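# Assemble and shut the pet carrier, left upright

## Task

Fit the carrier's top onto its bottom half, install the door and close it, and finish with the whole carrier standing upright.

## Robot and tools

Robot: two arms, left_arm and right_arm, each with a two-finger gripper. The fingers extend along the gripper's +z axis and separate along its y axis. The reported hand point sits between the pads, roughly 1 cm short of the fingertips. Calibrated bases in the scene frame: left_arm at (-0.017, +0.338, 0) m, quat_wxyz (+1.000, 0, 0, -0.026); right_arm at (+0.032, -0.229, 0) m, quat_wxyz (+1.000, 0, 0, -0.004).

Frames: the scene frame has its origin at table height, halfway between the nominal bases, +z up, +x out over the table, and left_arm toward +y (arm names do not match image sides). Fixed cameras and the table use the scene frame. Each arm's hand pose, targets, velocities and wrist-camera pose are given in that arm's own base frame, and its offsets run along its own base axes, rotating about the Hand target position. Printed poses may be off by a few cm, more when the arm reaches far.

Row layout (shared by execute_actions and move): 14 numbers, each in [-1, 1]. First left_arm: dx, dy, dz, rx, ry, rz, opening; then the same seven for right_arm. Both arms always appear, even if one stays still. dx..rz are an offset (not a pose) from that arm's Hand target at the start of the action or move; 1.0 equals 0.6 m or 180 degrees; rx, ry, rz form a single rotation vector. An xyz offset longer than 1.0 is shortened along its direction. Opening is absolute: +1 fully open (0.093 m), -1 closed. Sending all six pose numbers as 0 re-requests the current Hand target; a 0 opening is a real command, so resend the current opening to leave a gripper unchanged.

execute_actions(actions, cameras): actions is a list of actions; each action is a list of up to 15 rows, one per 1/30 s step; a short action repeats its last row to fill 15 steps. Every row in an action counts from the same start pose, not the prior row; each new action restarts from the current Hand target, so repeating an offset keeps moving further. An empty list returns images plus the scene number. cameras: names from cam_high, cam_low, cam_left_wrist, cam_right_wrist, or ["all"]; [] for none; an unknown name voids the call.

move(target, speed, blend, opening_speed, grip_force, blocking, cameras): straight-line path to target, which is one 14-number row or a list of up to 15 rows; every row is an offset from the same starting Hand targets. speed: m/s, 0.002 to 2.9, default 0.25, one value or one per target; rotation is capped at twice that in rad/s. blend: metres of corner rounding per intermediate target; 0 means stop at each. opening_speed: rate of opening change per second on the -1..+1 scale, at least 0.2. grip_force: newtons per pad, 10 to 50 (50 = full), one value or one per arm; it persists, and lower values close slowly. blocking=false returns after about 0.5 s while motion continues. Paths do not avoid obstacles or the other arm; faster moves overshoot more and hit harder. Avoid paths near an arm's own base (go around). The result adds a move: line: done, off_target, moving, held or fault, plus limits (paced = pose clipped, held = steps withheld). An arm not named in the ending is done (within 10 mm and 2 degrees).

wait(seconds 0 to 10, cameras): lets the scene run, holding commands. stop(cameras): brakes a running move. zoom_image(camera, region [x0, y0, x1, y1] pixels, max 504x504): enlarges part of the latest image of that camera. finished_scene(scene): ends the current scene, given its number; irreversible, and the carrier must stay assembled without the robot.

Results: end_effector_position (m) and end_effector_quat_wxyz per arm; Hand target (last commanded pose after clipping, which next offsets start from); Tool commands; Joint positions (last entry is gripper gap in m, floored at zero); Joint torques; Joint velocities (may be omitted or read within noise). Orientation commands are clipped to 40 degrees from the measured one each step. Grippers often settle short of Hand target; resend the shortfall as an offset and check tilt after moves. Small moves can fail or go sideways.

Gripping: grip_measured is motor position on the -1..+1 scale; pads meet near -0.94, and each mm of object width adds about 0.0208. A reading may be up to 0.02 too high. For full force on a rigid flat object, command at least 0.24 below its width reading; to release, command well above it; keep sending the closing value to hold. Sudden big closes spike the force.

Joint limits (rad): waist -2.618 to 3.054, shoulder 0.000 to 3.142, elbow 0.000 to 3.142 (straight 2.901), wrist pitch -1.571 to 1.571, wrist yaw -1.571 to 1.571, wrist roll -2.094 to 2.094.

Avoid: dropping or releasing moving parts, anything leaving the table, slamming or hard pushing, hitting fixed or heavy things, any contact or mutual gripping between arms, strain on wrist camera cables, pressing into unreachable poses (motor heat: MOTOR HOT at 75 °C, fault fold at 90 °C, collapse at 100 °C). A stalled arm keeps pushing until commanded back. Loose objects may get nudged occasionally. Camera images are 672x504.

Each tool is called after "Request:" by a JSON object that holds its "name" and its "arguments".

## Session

Request:
{"name": "execute_actions", "arguments": {"actions": []}}

Scene clock: 0.00 s.
left_arm: end_effector_position=(+0.2344, +0.0250, +0.1802) grip_measured=+1.000 end_effector_quat_wxyz=(+0.517, -0.151, +0.842, +0.024) | right_arm: end_effector_position=(+0.2371, +0.0627, +0.1662) grip_measured=+1.000 end_effector_quat_wxyz=(+0.536, +0.107, +0.834, -0.072)
Joint positions: left_arm=[-0.091 0.442 0.473 -0.534 -0.277 -0.281 0.093] | right_arm=[0.854 0.778 0.499 -0.523 0.957 0.696 0.093]
Joint velocities: within noise
Joint torques (N m): no reading
Heat: left arm: 50 °C; right arm: 37 °C.
Hand target: left_arm +0.2363, +0.0249, +0.1890; +0.527, -0.152, +0.836, +0.021 | right_arm +0.2381, +0.0638, +0.1706; +0.540, +0.110, +0.832, -0.067
Tool commands: left_gripper/opening=+1.0 right_gripper/opening=+1.0

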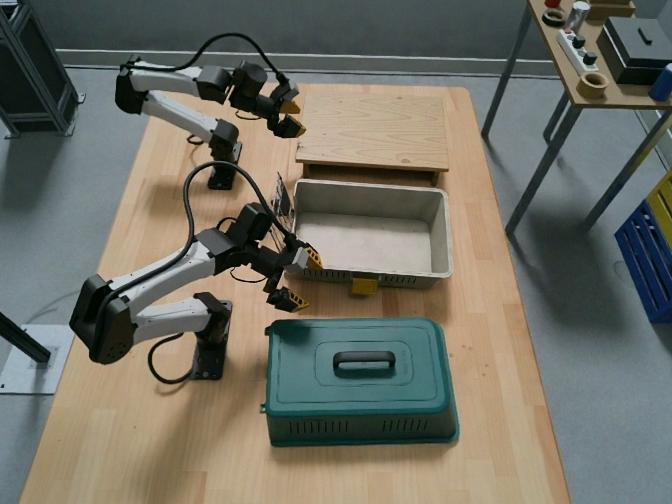

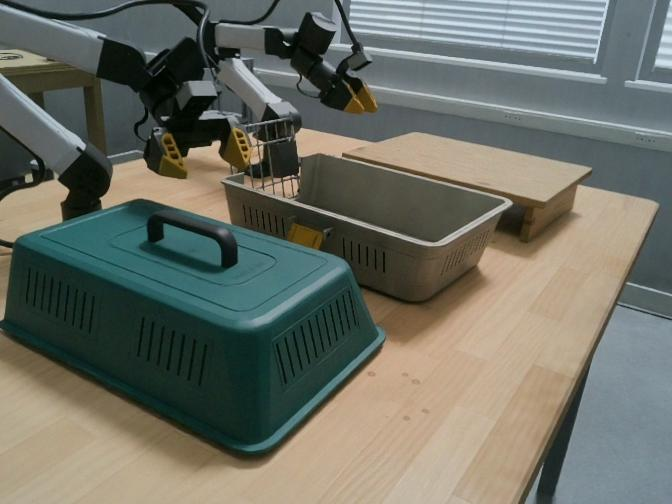

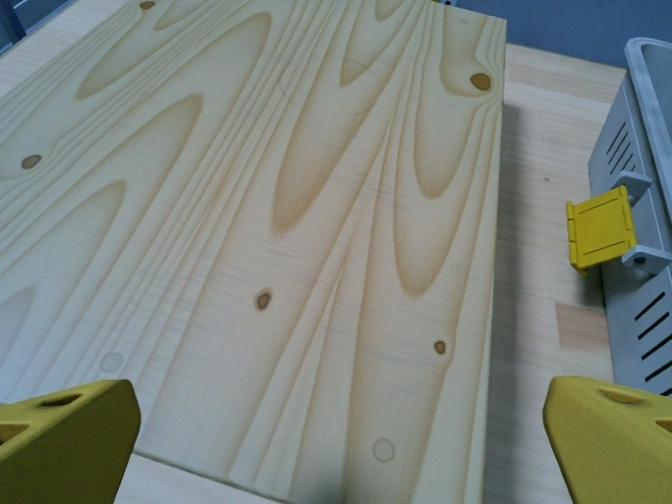

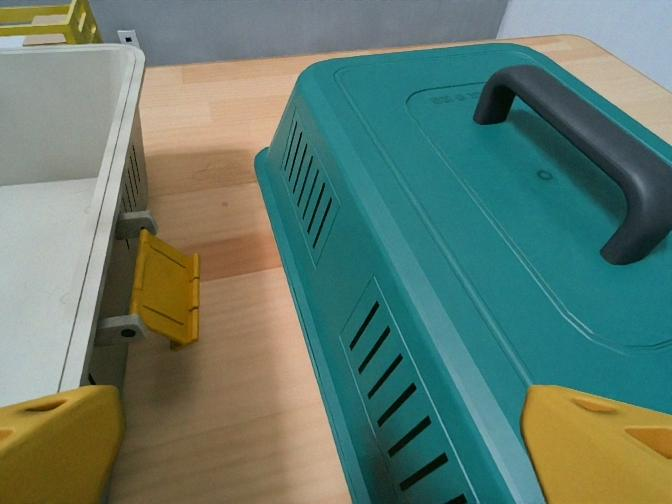

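Request:
{"name": "move", "arguments": {"target": [[0,0,0.1,0,0,0,-1,0,-0.03,0.17,0,0,0,0.2],[-0.168,-0.291,0.103,0.04,-0.013,-0.256,-1,0.23,-0.256,0.132,0.016,0.143,0.081,0.2]], "blend": [0.03,0], "cameras": ["all"]}}

Request:
{"name": "zoom_image", "arguments": {"camera": "cam_left_wrist", "region": [220, 80, 672, 400]}}

Request:
{"name": "zoom_image", "arguments": {"camera": "cam_high", "region": [250, 150, 470, 310]}}

Request:
{"name": "zoom_image", "arguments": {"camera": "cam_high", "region": [250, 300, 480, 460]}}

Scene clock: 10.87 s.
left_arm: end_effector_position=(+0.1341, -0.1489, +0.2373) grip_measured=-0.981 end_effector_quat_wxyz=(+0.511, +0.236, +0.817, -0.127) | right_arm: end_effector_position=(+0.3726, -0.0893, +0.2393) grip_measured=+0.202 end_effector_quat_wxyz=(+0.333, +0.007, +0.943, -0.001)
Joint positions: left_arm=[-1.519 0.539 0.765 -0.967 -0.848 -0.564 0] | right_arm=[-0.319 1.455 1.428 -0.889 -0.192 -0.238 0.055]
Joint torques (N m): left_arm=[-0.31 2.32 9.55 1.76 -0.5 -0.03] | right_arm=[-0.53 -6.09 11.26 1.49 -0.25 -0.18]
Heat: left arm: 52 °C; right arm: 39 °C.
Hand target: left_arm +0.1355, -0.1497, +0.2509; +0.519, +0.219, +0.815, -0.139 | right_arm +0.3761, -0.0897, +0.2497; +0.343, +0.000, +0.939, -0.001
Off the commanded pose: left_arm 0.014 m, 2 deg | right_arm 0.011 m, 1 deg.
move: off_target (left_arm, right_arm)

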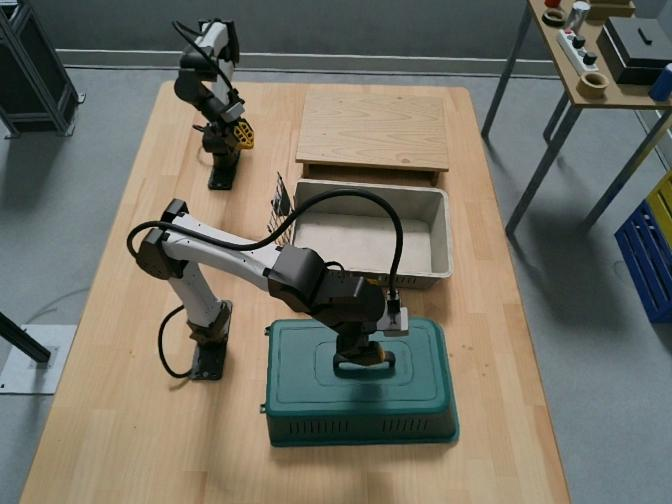

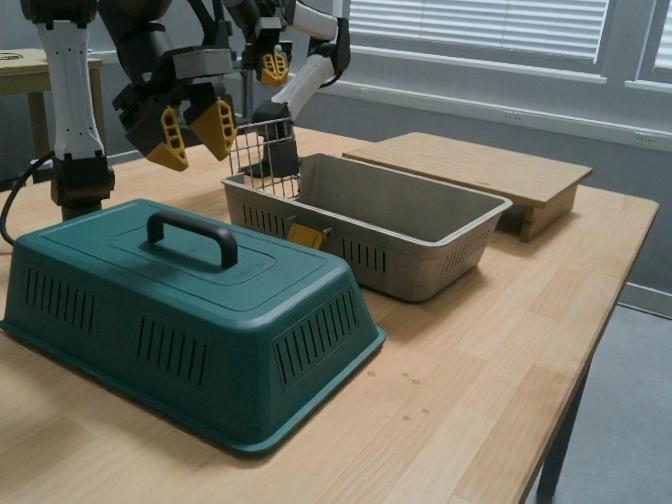

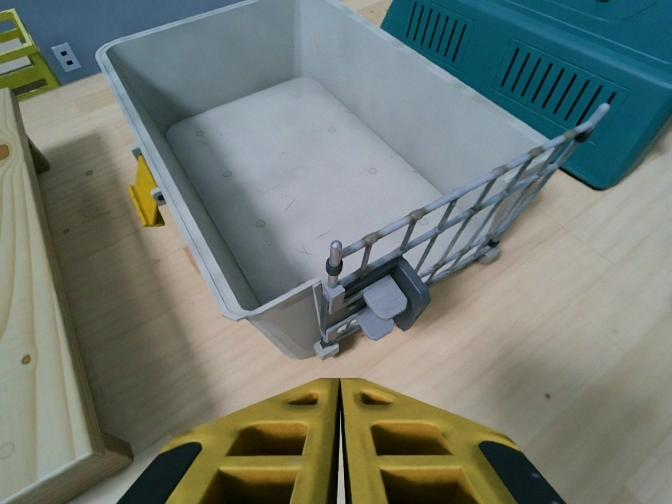

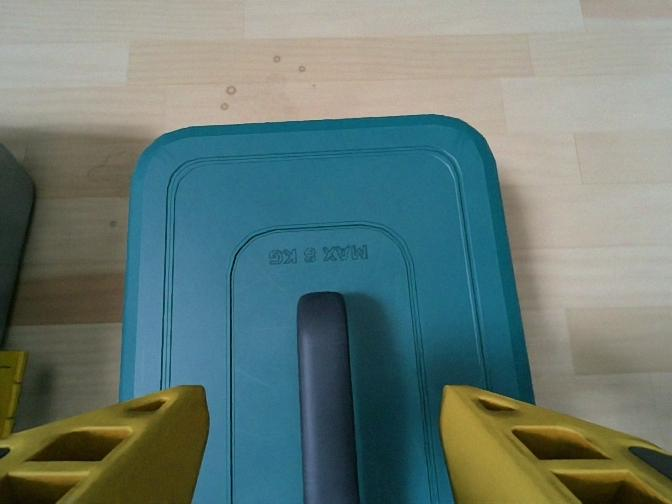

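Scaled by 1.115 from the camera's 672x504 image, which has a finer 960x720 frame.

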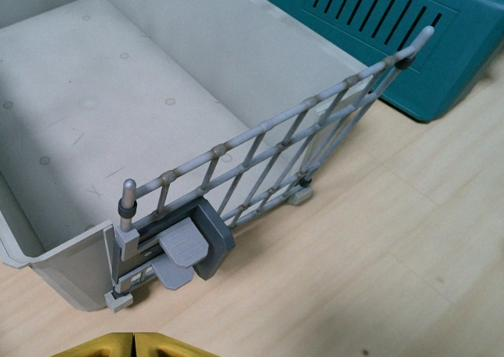

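Scaled by 2.291 from the camera's 672x504 image, which has a finer 960x720 frame.

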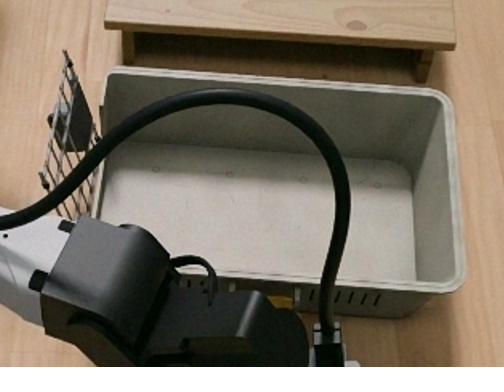

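Scaled by 2.191 from the camera's 672x504 image, which has a finer 960x720 frame.

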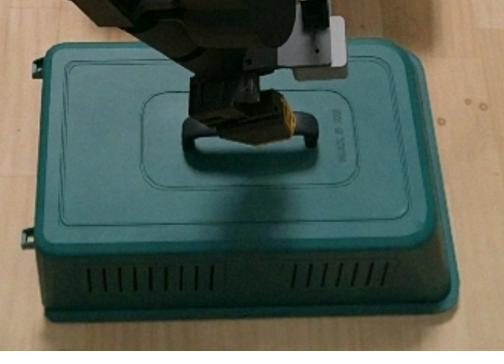

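Request:
{"name": "move", "arguments": {"target": [[0,0,0,0,0,0,-1,-0.005,0.25,0.1,0,0.03,0,0.2],[0,0,0,0,0,0,-1,-0.011,0.567,0.034,0,0.067,0,0.2]], "blend": [0.05,0], "cameras": ["cam_right_wrist"]}}

Scene clock: 18.70 s.
left_arm: end_effector_position=(+0.1341, -0.1489, +0.2373) grip_measured=-0.981 end_effector_quat_wxyz=(+0.511, +0.236, +0.817, -0.127) | right_arm: end_effector_position=(+0.3665, +0.2527, +0.2659) grip_measured=+0.202 end_effector_quat_wxyz=(+0.236, -0.010, +0.972, +0.000)
Joint positions: left_arm=[-1.519 0.539 0.765 -0.967 -0.848 -0.564 0] | right_arm=[0.717 2.067 2.409 -1.538 0.303 0.638 0.055]
Joint torques (N m): left_arm=[-0.27 2.11 9.54 1.76 -0.51 -0.05] | right_arm=[-0.68 -10.3 9.29 0.96 0.32 0.07]
Heat: left arm: 54 °C; right arm: 42 °C.
Hand target: left_arm +0.1355, -0.1497, +0.2508; +0.519, +0.219, +0.815, -0.139 | right_arm +0.3695, +0.2504, +0.2701; +0.242, +0.000, +0.970, -0.001
Off the commanded pose: left_arm 0.014 m, 3 deg | right_arm 0.006 m, 1 deg.
move: off_target (left_arm)
Images, in order (width x height): cam_right_wrist 672x504.

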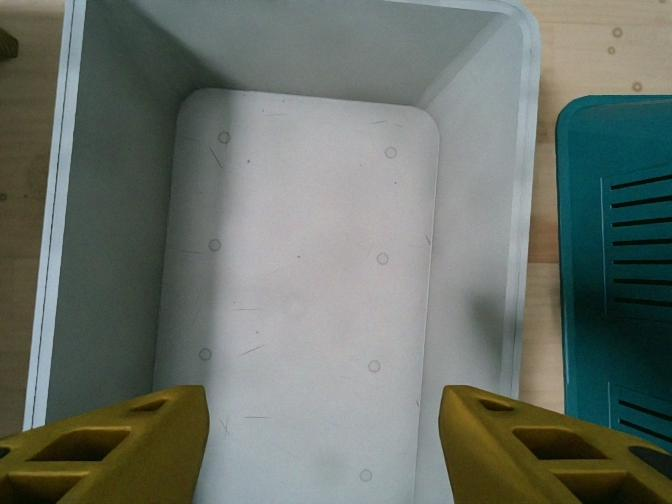

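Request:
{"name": "move", "arguments": {"target": [[0,0,0,0,0,0,-1,0,-0.1,0.07,0,-0.01,0,0.2],[0,0,0,0,0,0,-1,0.014,-0.569,-0.113,0,-0.067,0.0156,0.2]], "blend": [0.04,0], "cameras": ["cam_right_wrist"]}}

Scene clock: 34.70 s.
left_arm: end_effector_position=(+0.1341, -0.1489, +0.2373) grip_measured=-0.981 end_effector_quat_wxyz=(+0.511, +0.236, +0.817, -0.127) | right_arm: end_effector_position=(+0.3753, -0.0915, +0.2050) grip_measured=+0.202 end_effector_quat_wxyz=(+0.338, -0.016, +0.941, +0.003)
Joint positions: left_arm=[-1.519 0.539 0.765 -0.967 -0.848 -0.564 0] | right_arm=[-0.338 1.448 1.28 -0.747 -0.228 -0.294 0.055]
Joint torques (N m): left_arm=[-0.32 2.02 9.65 1.76 -0.54 -0.11] | right_arm=[-0.36 -6.31 6.94 1.76 -0.29 -0.17]
Heat: left arm: 57 °C; right arm: 44 °C.
Hand target: left_arm +0.1355, -0.1497, +0.2508; +0.519, +0.219, +0.815, -0.139 | right_arm +0.3779, -0.0910, +0.2023; +0.342, -0.023, +0.939, +0.005
Off the commanded pose: left_arm 0.014 m, 3 deg | right_arm 0.004 m, 1 deg.
move: off_target (left_arm); blend cut to 0.0366 m at target 1
Images, in order (width x height): cam_right_wrist 672x504.

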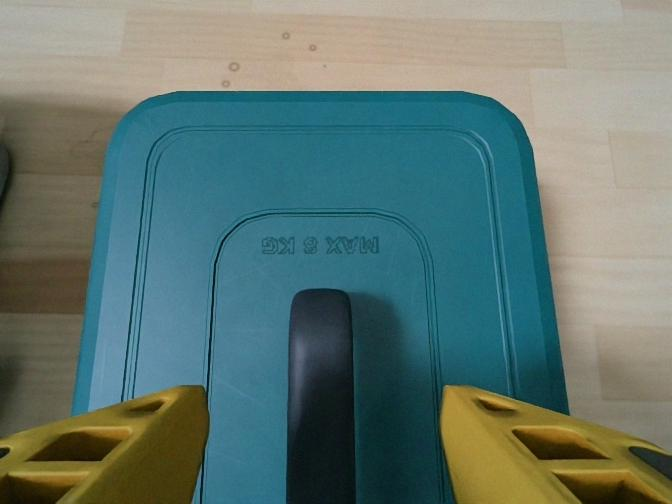

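Request:
{"name": "move", "arguments": {"target": [0,0,0,0,0,0,-1,0.003,0,-0.083,0,-0.028,0,0.2], "speed": 0.12, "cameras": ["cam_right_wrist","cam_low"]}}

Request:
{"name": "move", "arguments": {"target": [0,0,0,0,0,0,-1,0,0,0,0,0,0,-1], "opening_speed": 0.8, "cameras": ["cam_right_wrist","cam_low"]}}

Scene clock: 40.77 s.
left_arm: end_effector_position=(+0.1341, -0.1489, +0.2373) grip_measured=-0.981 end_effector_quat_wxyz=(+0.511, +0.236, +0.817, -0.127) | right_arm: end_effector_position=(+0.3789, -0.0906, +0.1457) grip_measured=+0.202 end_effector_quat_wxyz=(+0.368, -0.022, +0.930, +0.005)
Joint positions: left_arm=[-1.519 0.539 0.765 -0.967 -0.848 -0.564 0] | right_arm=[-0.346 1.437 0.995 -0.413 -0.259 -0.295 0.055]
Joint torques (N m): left_arm=[-0.23 2.13 9.59 1.74 -0.5 -0.05] | right_arm=[-0.7 -8.57 7.04 1.87 -0.28 -0.07]
Heat: left arm: 58 °C; right arm: 44 °C.
Hand target: left_arm +0.1355, -0.1497, +0.2508; +0.519, +0.219, +0.815, -0.139 | right_arm +0.3798, -0.0910, +0.1526; +0.384, -0.024, +0.923, +0.004
Off the commanded pose: left_arm 0.014 m, 3 deg | right_arm 0.007 m, 2 deg.
move: off_target (left_arm)
Images, in order (width x height): cam_low 672x504, cam_right_wrist 672x504.

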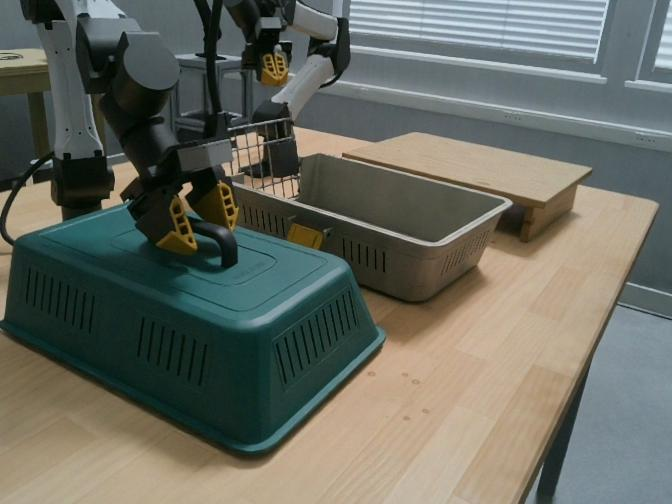

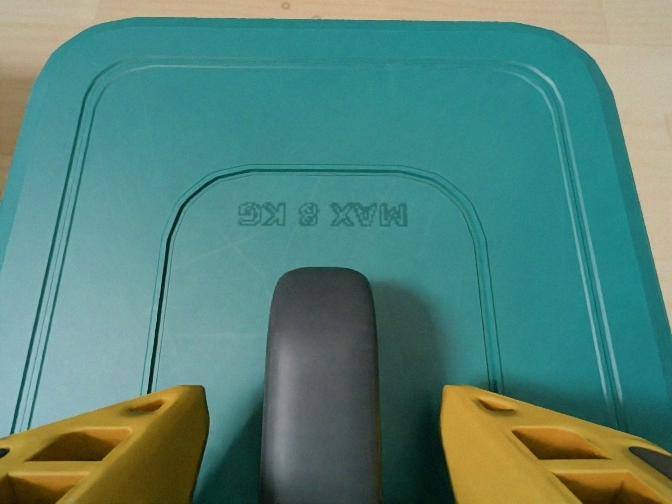

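Scene clock: 42.47 s.
left_arm: end_effector_position=(+0.1341, -0.1489, +0.2373) grip_measured=-0.981 end_effector_quat_wxyz=(+0.511, +0.236, +0.817, -0.127) | right_arm: end_effector_position=(+0.3790, -0.0904, +0.1458) grip_measured=-0.608 end_effector_quat_wxyz=(+0.368, -0.022, +0.930, +0.006)
Joint positions: left_arm=[-1.519 0.539 0.765 -0.967 -0.848 -0.564 0] | right_arm=[-0.346 1.437 0.995 -0.413 -0.26 -0.295 0.016]
Joint torques (N m): left_arm=[-0.32 2.24 9.68 1.7 -0.53 -0.03] | right_arm=[-0.7 -8.57 7.08 1.86 -0.27 -0.07]
Heat: left arm: 59 °C; right arm: 44 °C.
Hand target: left_arm +0.1355, -0.1497, +0.2508; +0.519, +0.219, +0.815, -0.139 | right_arm +0.3797, -0.0911, +0.1526; +0.383, -0.023, +0.923, +0.004
Off the commanded pose: left_arm 0.014 m, 3 deg | right_arm 0.007 m, 2 deg.
move: off_target (left_arm)
Images, in order (width x height): cam_low 672x504, cam_right_wrist 672x504.

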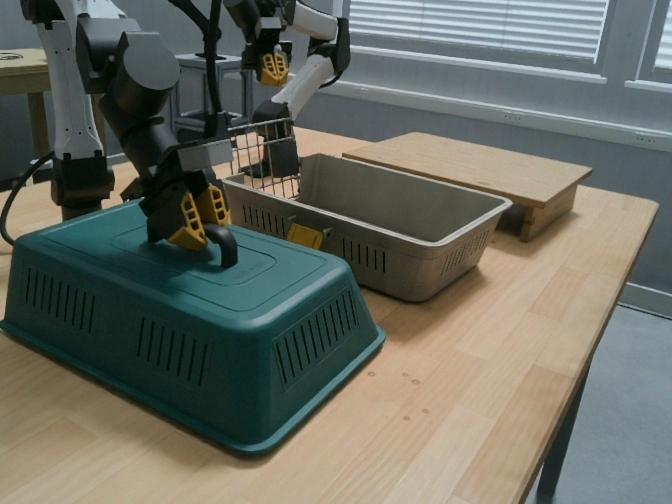

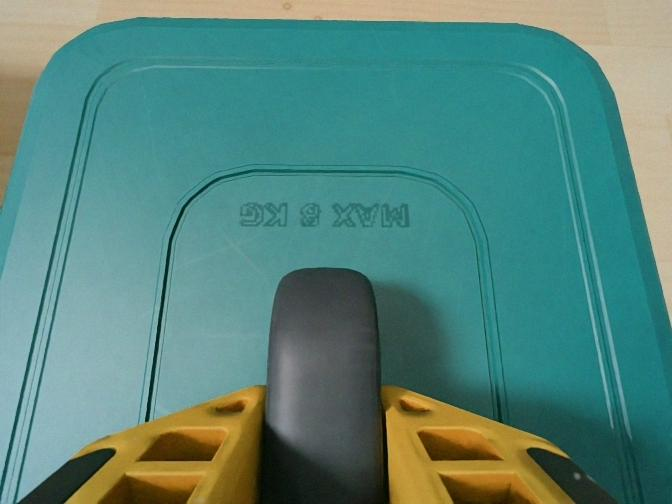

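Request:
{"name": "move", "arguments": {"target": [[0.0825,-0.22,-0.1,0,0,0,-1,0.01,0,0.05,0,-0.02,0,-1],[0.1575,-0.2505,-0.1205,0,0,0,-1,0.05,0,0.3,0,-0.033,0,-1]], "blend": [0.02,0], "speed": [0.15,0.1], "cameras": ["all"]}}

Request:
{"name": "zoom_image", "arguments": {"camera": "cam_high", "region": [230, 150, 330, 290]}}

Scene clock: 50.67 s.
left_arm: end_effector_position=(+0.2248, -0.2905, +0.1648) grip_measured=-0.981 end_effector_quat_wxyz=(+0.506, +0.225, +0.824, -0.122) | right_arm: end_effector_position=(+0.3976, -0.0923, +0.2991) grip_measured=-0.617 end_effector_quat_wxyz=(+0.381, -0.016, +0.924, +0.010)
Joint positions: left_arm=[-1.165 1.25 0.68 -0.008 -0.578 -0.313 0] | right_arm=[-0.336 1.54 1.689 -0.974 -0.263 -0.266 0.016]
Joint torques (N m): left_arm=[0.57 -3.75 9.55 2.36 -0.1 0.27] | right_arm=[0.18 -8.34 12.57 2.15 -0.33 0.06]
Heat: left arm: 59 °C; right arm: 44 °C.
Hand target: left_arm +0.2300, -0.3000, +0.1785; +0.519, +0.219, +0.815, -0.138 | right_arm +0.4098, -0.0911, +0.3327; +0.431, -0.024, +0.902, +0.003
Off the commanded pose: left_arm 0.017 m, 3 deg | right_arm 0.036 m, 6 deg.
move: off_target (left_arm, right_arm)

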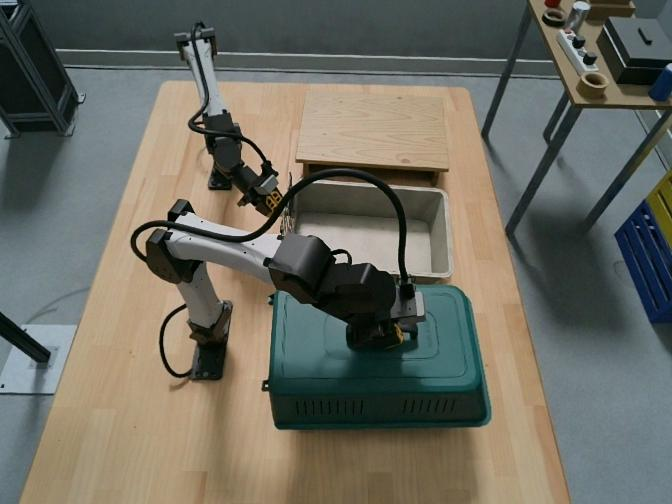

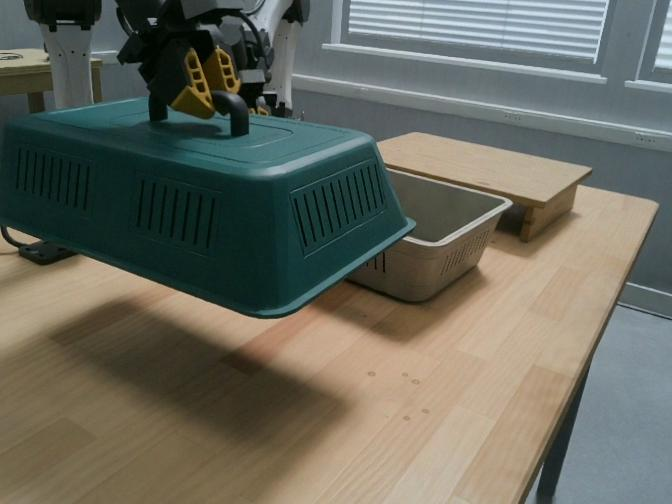

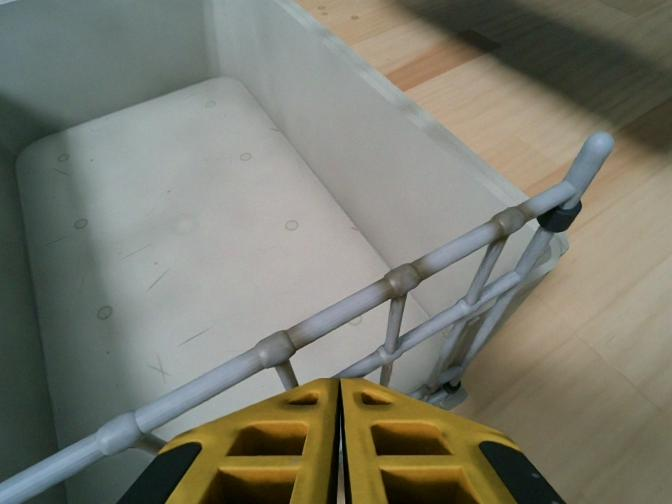

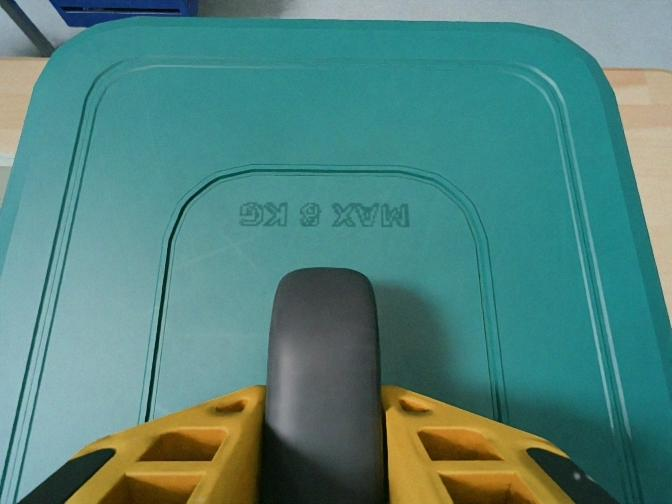

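Scaled by 3.600 from the camera's 672x504 image, which has a finer 960x720 frame.

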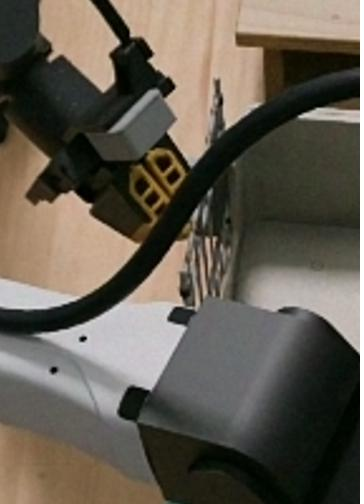

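Request:
{"name": "move", "arguments": {"target": [[0,0,0,0,0,0,-1,0.02,0.3,0.03,0,0,-0.018,-1],[0,0,0,0,0,0,-1,0.0,0.597,0.01,0,0.0,-0.037,-1]], "blend": [0.08,0], "speed": 0.15, "cameras": ["all"]}}

Request:
{"name": "zoom_image", "arguments": {"camera": "cam_high", "region": [250, 130, 480, 300]}}

Request:
{"name": "zoom_image", "arguments": {"camera": "cam_low", "region": [200, 60, 540, 310]}}

Scene clock: 59.20 s.
left_arm: end_effector_position=(+0.2247, -0.2906, +0.1648) grip_measured=-0.981 end_effector_quat_wxyz=(+0.506, +0.225, +0.824, -0.123) | right_arm: end_effector_position=(+0.4021, +0.2700, +0.3114) grip_measured=-0.617 end_effector_quat_wxyz=(+0.392, +0.002, +0.919, -0.037)
Joint positions: left_arm=[-1.165 1.25 0.68 -0.008 -0.577 -0.313 0] | right_arm=[0.787 2.092 2.472 -1.363 0.594 0.607 0.016]
Joint torques (N m): left_arm=[0.53 -3.78 9.58 2.37 -0.12 0.3] | right_arm=[-0.55 -12.56 11.32 1.64 0.76 0.05]
Heat: left arm: 60 °C; right arm: 45 °C.
Hand target: left_arm +0.2300, -0.3000, +0.1784; +0.518, +0.219, +0.815, -0.139 | right_arm +0.4098, +0.2671, +0.3386; +0.430, +0.029, +0.902, -0.022
Off the commanded pose: left_arm 0.017 m, 3 deg | right_arm 0.028 m, 6 deg.
move: off_target (left_arm, right_arm)

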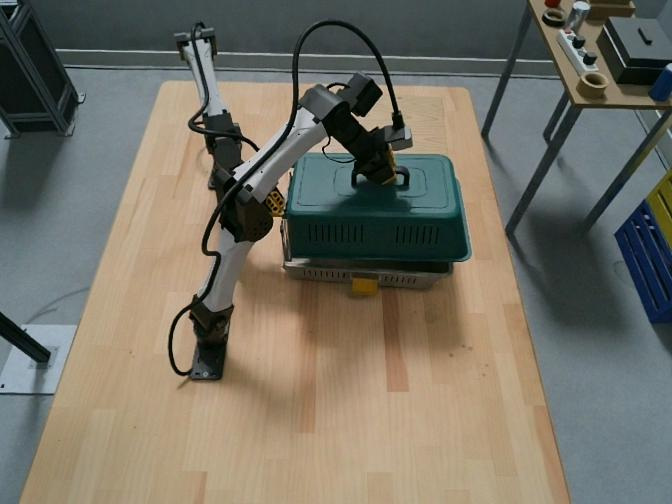

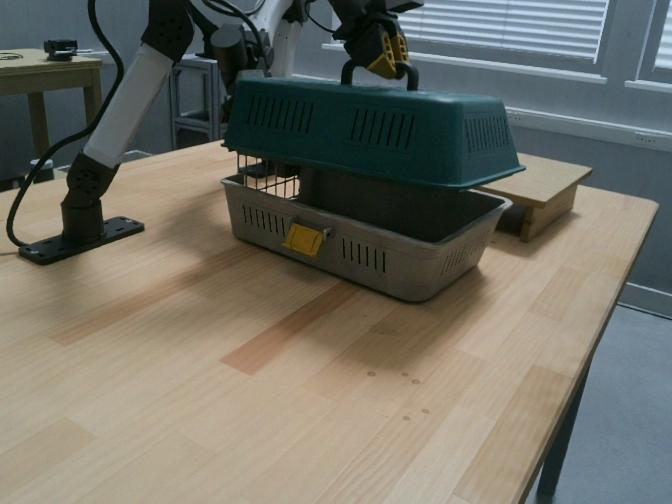

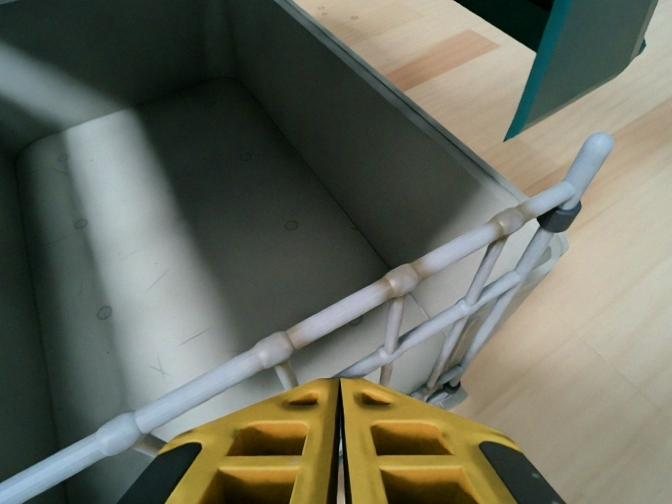

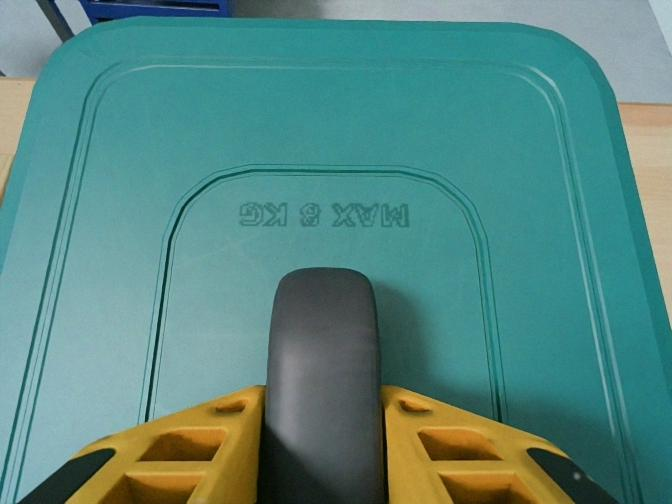

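Scaled by 2.191 from the camera's 672x504 image, which has a finer 960x720 frame.

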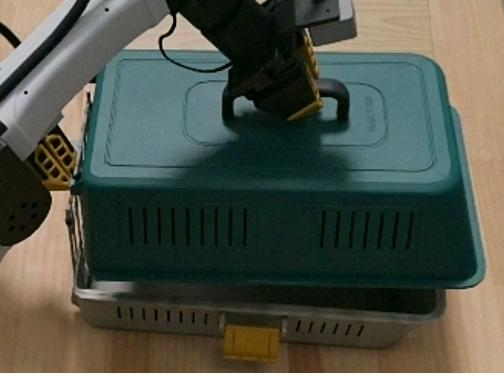

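Scaled by 1.482 from the camera's 672x504 image, which has a finer 960x720 frame.

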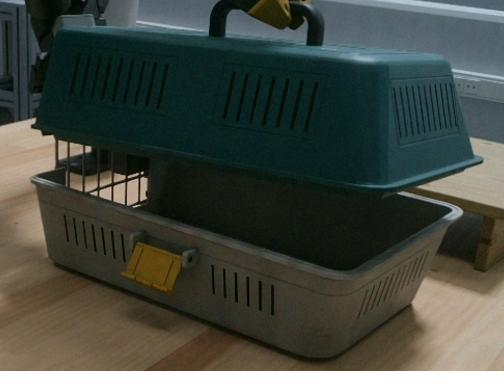

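Request:
{"name": "move", "arguments": {"target": [0.003,0,0,0,0,0,-1,-0.014,-0.006,-0.028,0.019,0.014,-0.014,-1], "speed": 0.1, "cameras": ["all"]}}

Request:
{"name": "zoom_image", "arguments": {"camera": "cam_high", "region": [250, 130, 480, 300]}}

Request:
{"name": "zoom_image", "arguments": {"camera": "cam_low", "region": [200, 60, 540, 310]}}

Scene clock: 65.67 s.
left_arm: end_effector_position=(+0.2260, -0.2904, +0.1652) grip_measured=-0.981 end_effector_quat_wxyz=(+0.506, +0.225, +0.823, -0.123) | right_arm: end_effector_position=(+0.3988, +0.2691, +0.2838) grip_measured=-0.617 end_effector_quat_wxyz=(+0.363, +0.034, +0.930, -0.040)
Joint positions: left_arm=[-1.16 1.25 0.68 -0.004 -0.572 -0.309 0] | right_arm=[0.786 2.092 2.39 -1.363 0.577 0.705 0.016]
Joint torques (N m): left_arm=[0.69 -3.64 9.48 2.35 -0.1 0.28] | right_arm=[-0.64 -18.25 7.02 1.74 0.6 0.07]
Heat: left arm: 60 °C; right arm: 47 °C.
Hand target: left_arm +0.2318, -0.3000, +0.1785; +0.519, +0.219, +0.815, -0.138 | right_arm +0.4014, +0.2636, +0.3218; +0.409, +0.061, +0.911, -0.005
Off the commanded pose: left_arm 0.017 m, 3 deg | right_arm 0.039 m, 8 deg.
move: off_target (left_arm, right_arm)

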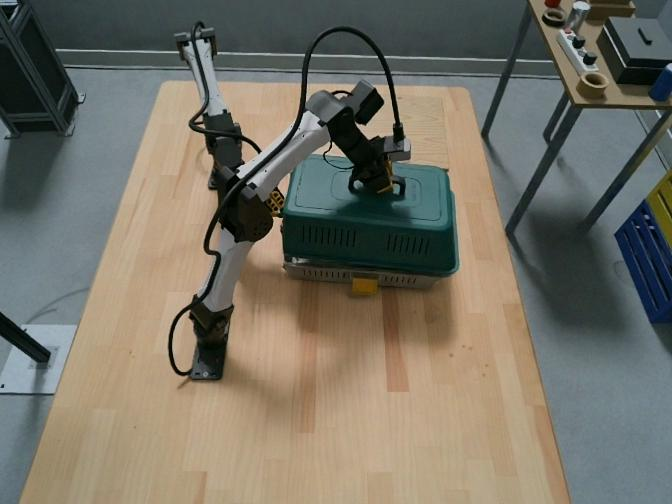

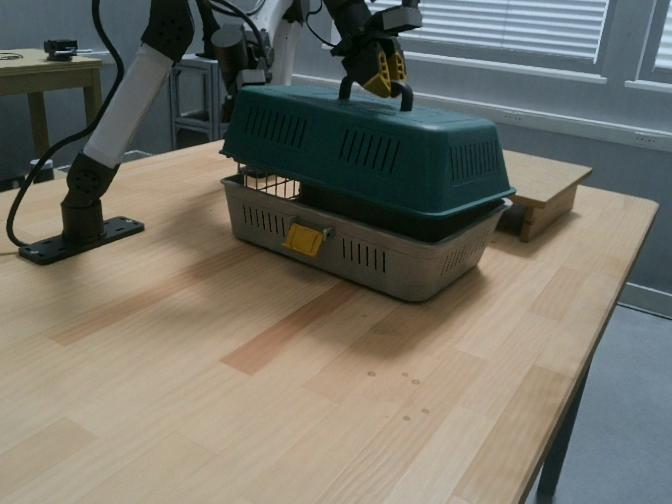

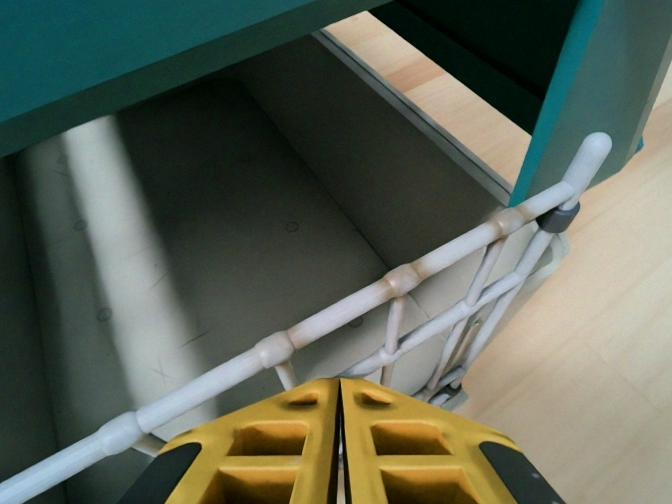

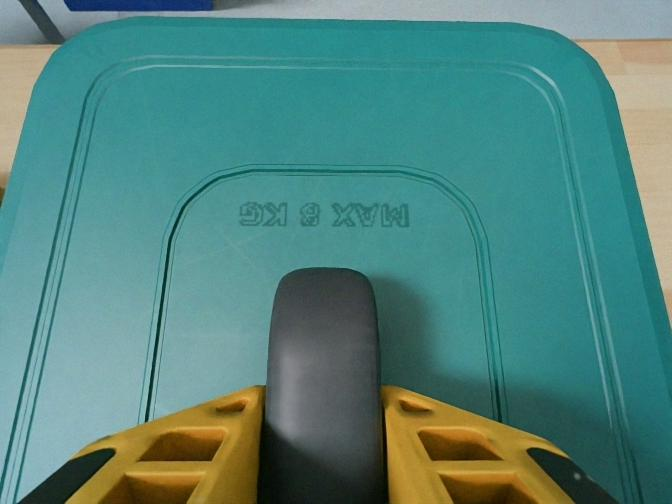

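Scaled by 2.191 from the camera's 672x504 image, which has a finer 960x720 frame.

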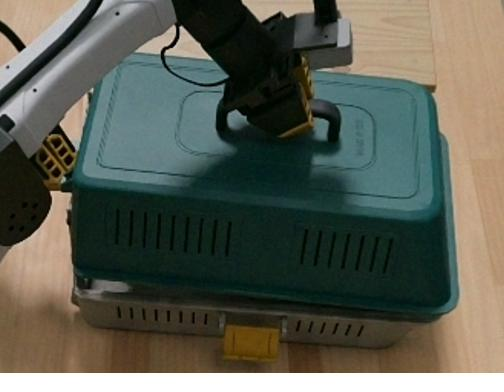

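Scaled by 1.482 from the camera's 672x504 image, which has a finer 960x720 frame.

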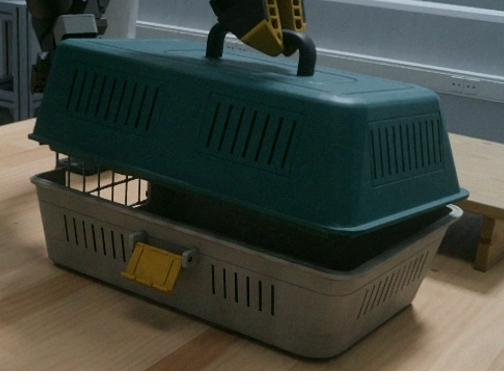

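Request:
{"name": "move", "arguments": {"target": [0,0,0,0,0,0,-1,-0.012,-0.006,-0.004,0.016,0.0,0.006,-1], "speed": 0.08, "cameras": ["cam_high","cam_left_wrist"]}}

Request:
{"name": "zoom_image", "arguments": {"camera": "cam_high", "region": [250, 130, 480, 300]}}

Request:
{"name": "zoom_image", "arguments": {"camera": "cam_left_wrist", "region": [450, 0, 672, 220]}}

Scene clock: 72.27 s.
left_arm: end_effector_position=(+0.2259, -0.2906, +0.1651) grip_measured=-0.981 end_effector_quat_wxyz=(+0.506, +0.225, +0.823, -0.124) | right_arm: end_effector_position=(+0.3897, +0.2610, +0.2833) grip_measured=-0.617 end_effector_quat_wxyz=(+0.361, +0.039, +0.932, -0.018)
Joint positions: left_arm=[-1.16 1.25 0.68 -0.004 -0.57 -0.309 0] | right_arm=[0.775 1.984 2.222 -1.275 0.539 0.709 0.016]
Joint torques (N m): left_arm=[0.84 -3.49 9.62 2.31 -0.1 0.3] | right_arm=[-0.44 -16.91 7.35 1.91 0.51 0.01]
Heat: left arm: 60 °C; right arm: 46 °C.
Hand target: left_arm +0.2318, -0.2999, +0.1784; +0.519, +0.219, +0.815, -0.138 | right_arm +0.3941, +0.2600, +0.3194; +0.407, +0.062, +0.911, +0.022
Off the commanded pose: left_arm 0.017 m, 3 deg | right_arm 0.036 m, 8 deg.
move: off_target (left_arm, right_arm)
Images, in order (width x height): cam_high 672x504, cam_left_wrist 672x504.

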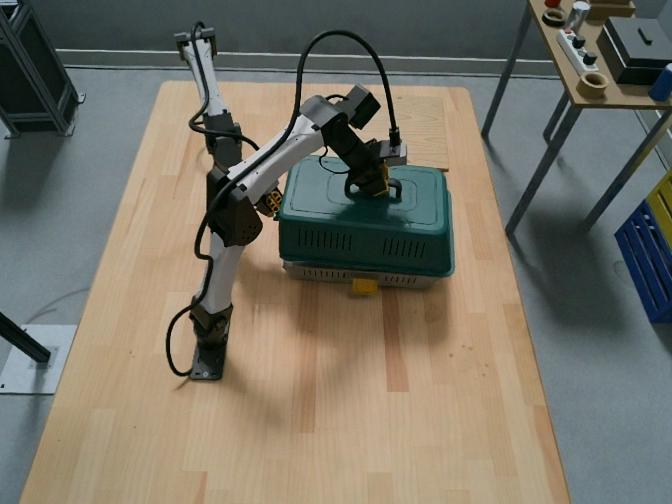

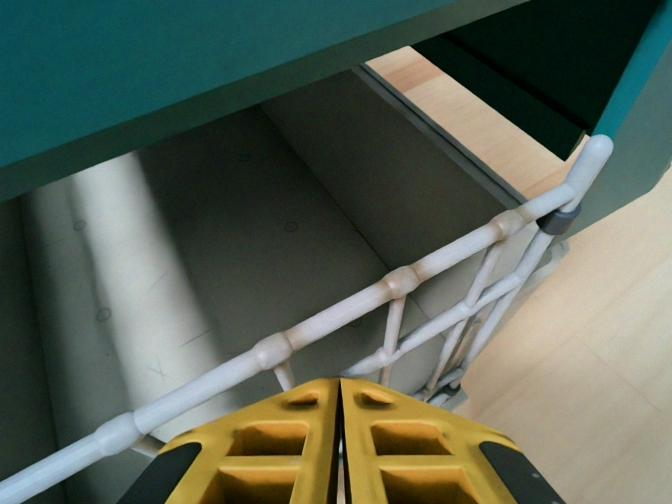

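Scaled by 2.191 from the camera's 672x504 image, which has a finer 960x720 frame.

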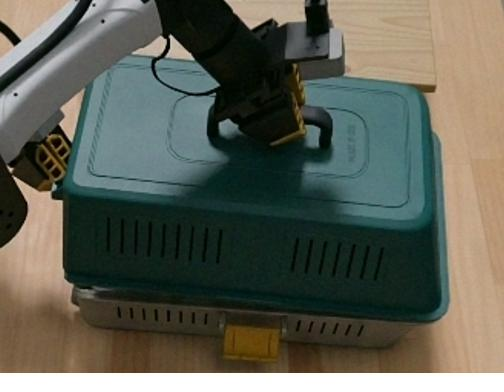

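Scaled by 2.270 from the camera's 672x504 image, which has a finer 960x720 frame.

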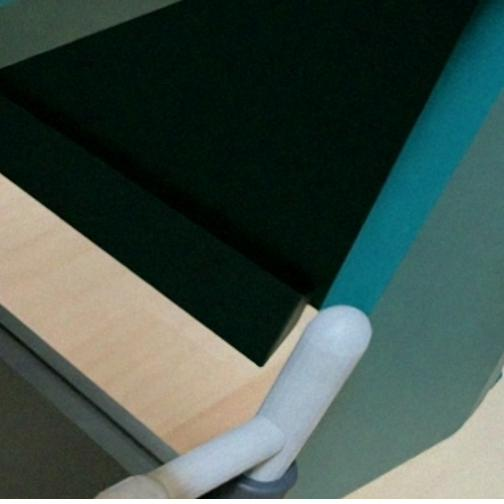

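Request:
{"name": "move", "arguments": {"target": [0,0,0,0,0,0,-1,0.002,0.012,-0.014,0.0,0.0,0.002,-1], "speed": 0.08, "cameras": ["cam_high","cam_left_wrist"]}}

Request:
{"name": "zoom_image", "arguments": {"camera": "cam_high", "region": [250, 130, 480, 300]}}

Request:
{"name": "zoom_image", "arguments": {"camera": "cam_left_wrist", "region": [450, 0, 672, 220]}}

Scene clock: 76.80 s.
left_arm: end_effector_position=(+0.2259, -0.2906, +0.1653) grip_measured=-0.981 end_effector_quat_wxyz=(+0.506, +0.225, +0.823, -0.124) | right_arm: end_effector_position=(+0.3910, +0.2624, +0.2779) grip_measured=-0.617 end_effector_quat_wxyz=(+0.361, +0.039, +0.932, -0.017)
Joint positions: left_arm=[-1.16 1.25 0.68 -0.004 -0.57 -0.309 0] | right_arm=[0.775 1.979 2.192 -1.25 0.538 0.709 0.016]
Joint torques (N m): left_arm=[0.68 -3.6 9.57 2.36 -0.12 0.27] | right_arm=[0.39 -16.06 7.41 1.97 0.53 0.06]
Heat: left arm: 61 °C; right arm: 47 °C.
Hand target: left_arm +0.2318, -0.2999, +0.1785; +0.519, +0.219, +0.815, -0.138 | right_arm +0.3953, +0.2672, +0.3111; +0.407, +0.060, +0.911, +0.023
Off the commanded pose: left_arm 0.017 m, 2 deg | right_arm 0.034 m, 8 deg.
move: off_target (left_arm, right_arm)
Images, in order (width x height): cam_high 672x504, cam_left_wrist 672x504.

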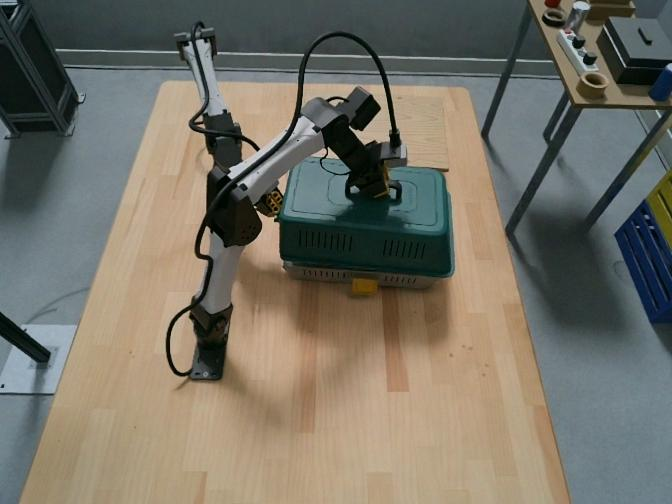

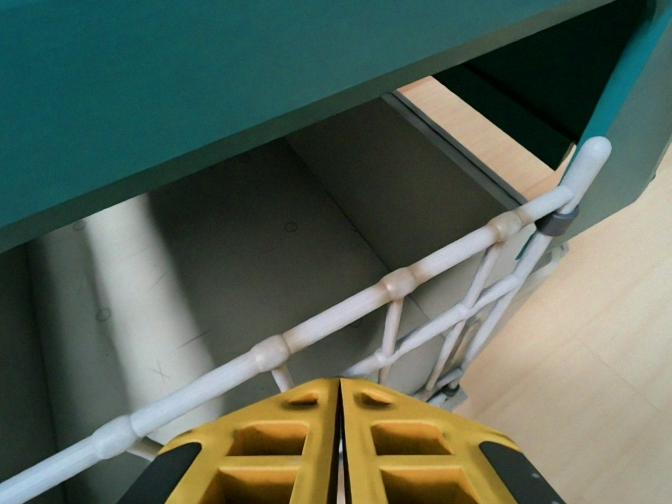

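Scaled by 2.191 from the camera's 672x504 image, which has a finer 960x720 frame.

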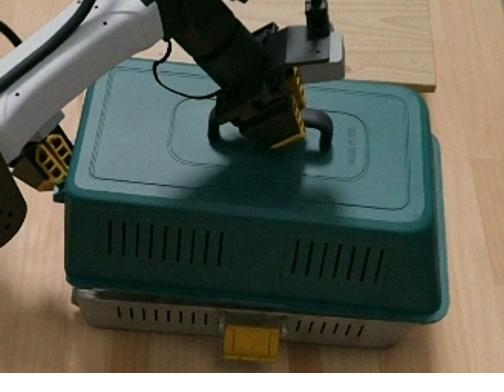

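Scaled by 2.270 from the camera's 672x504 image, which has a finer 960x720 frame.

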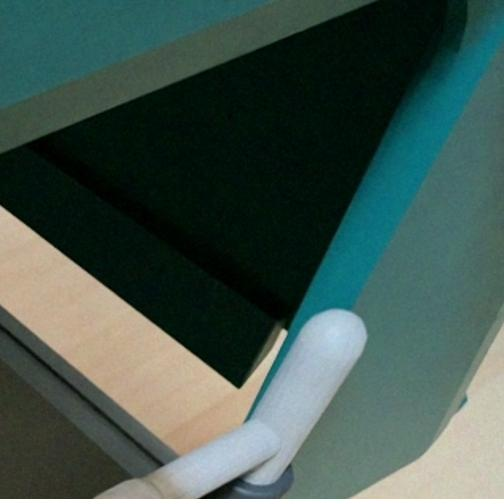

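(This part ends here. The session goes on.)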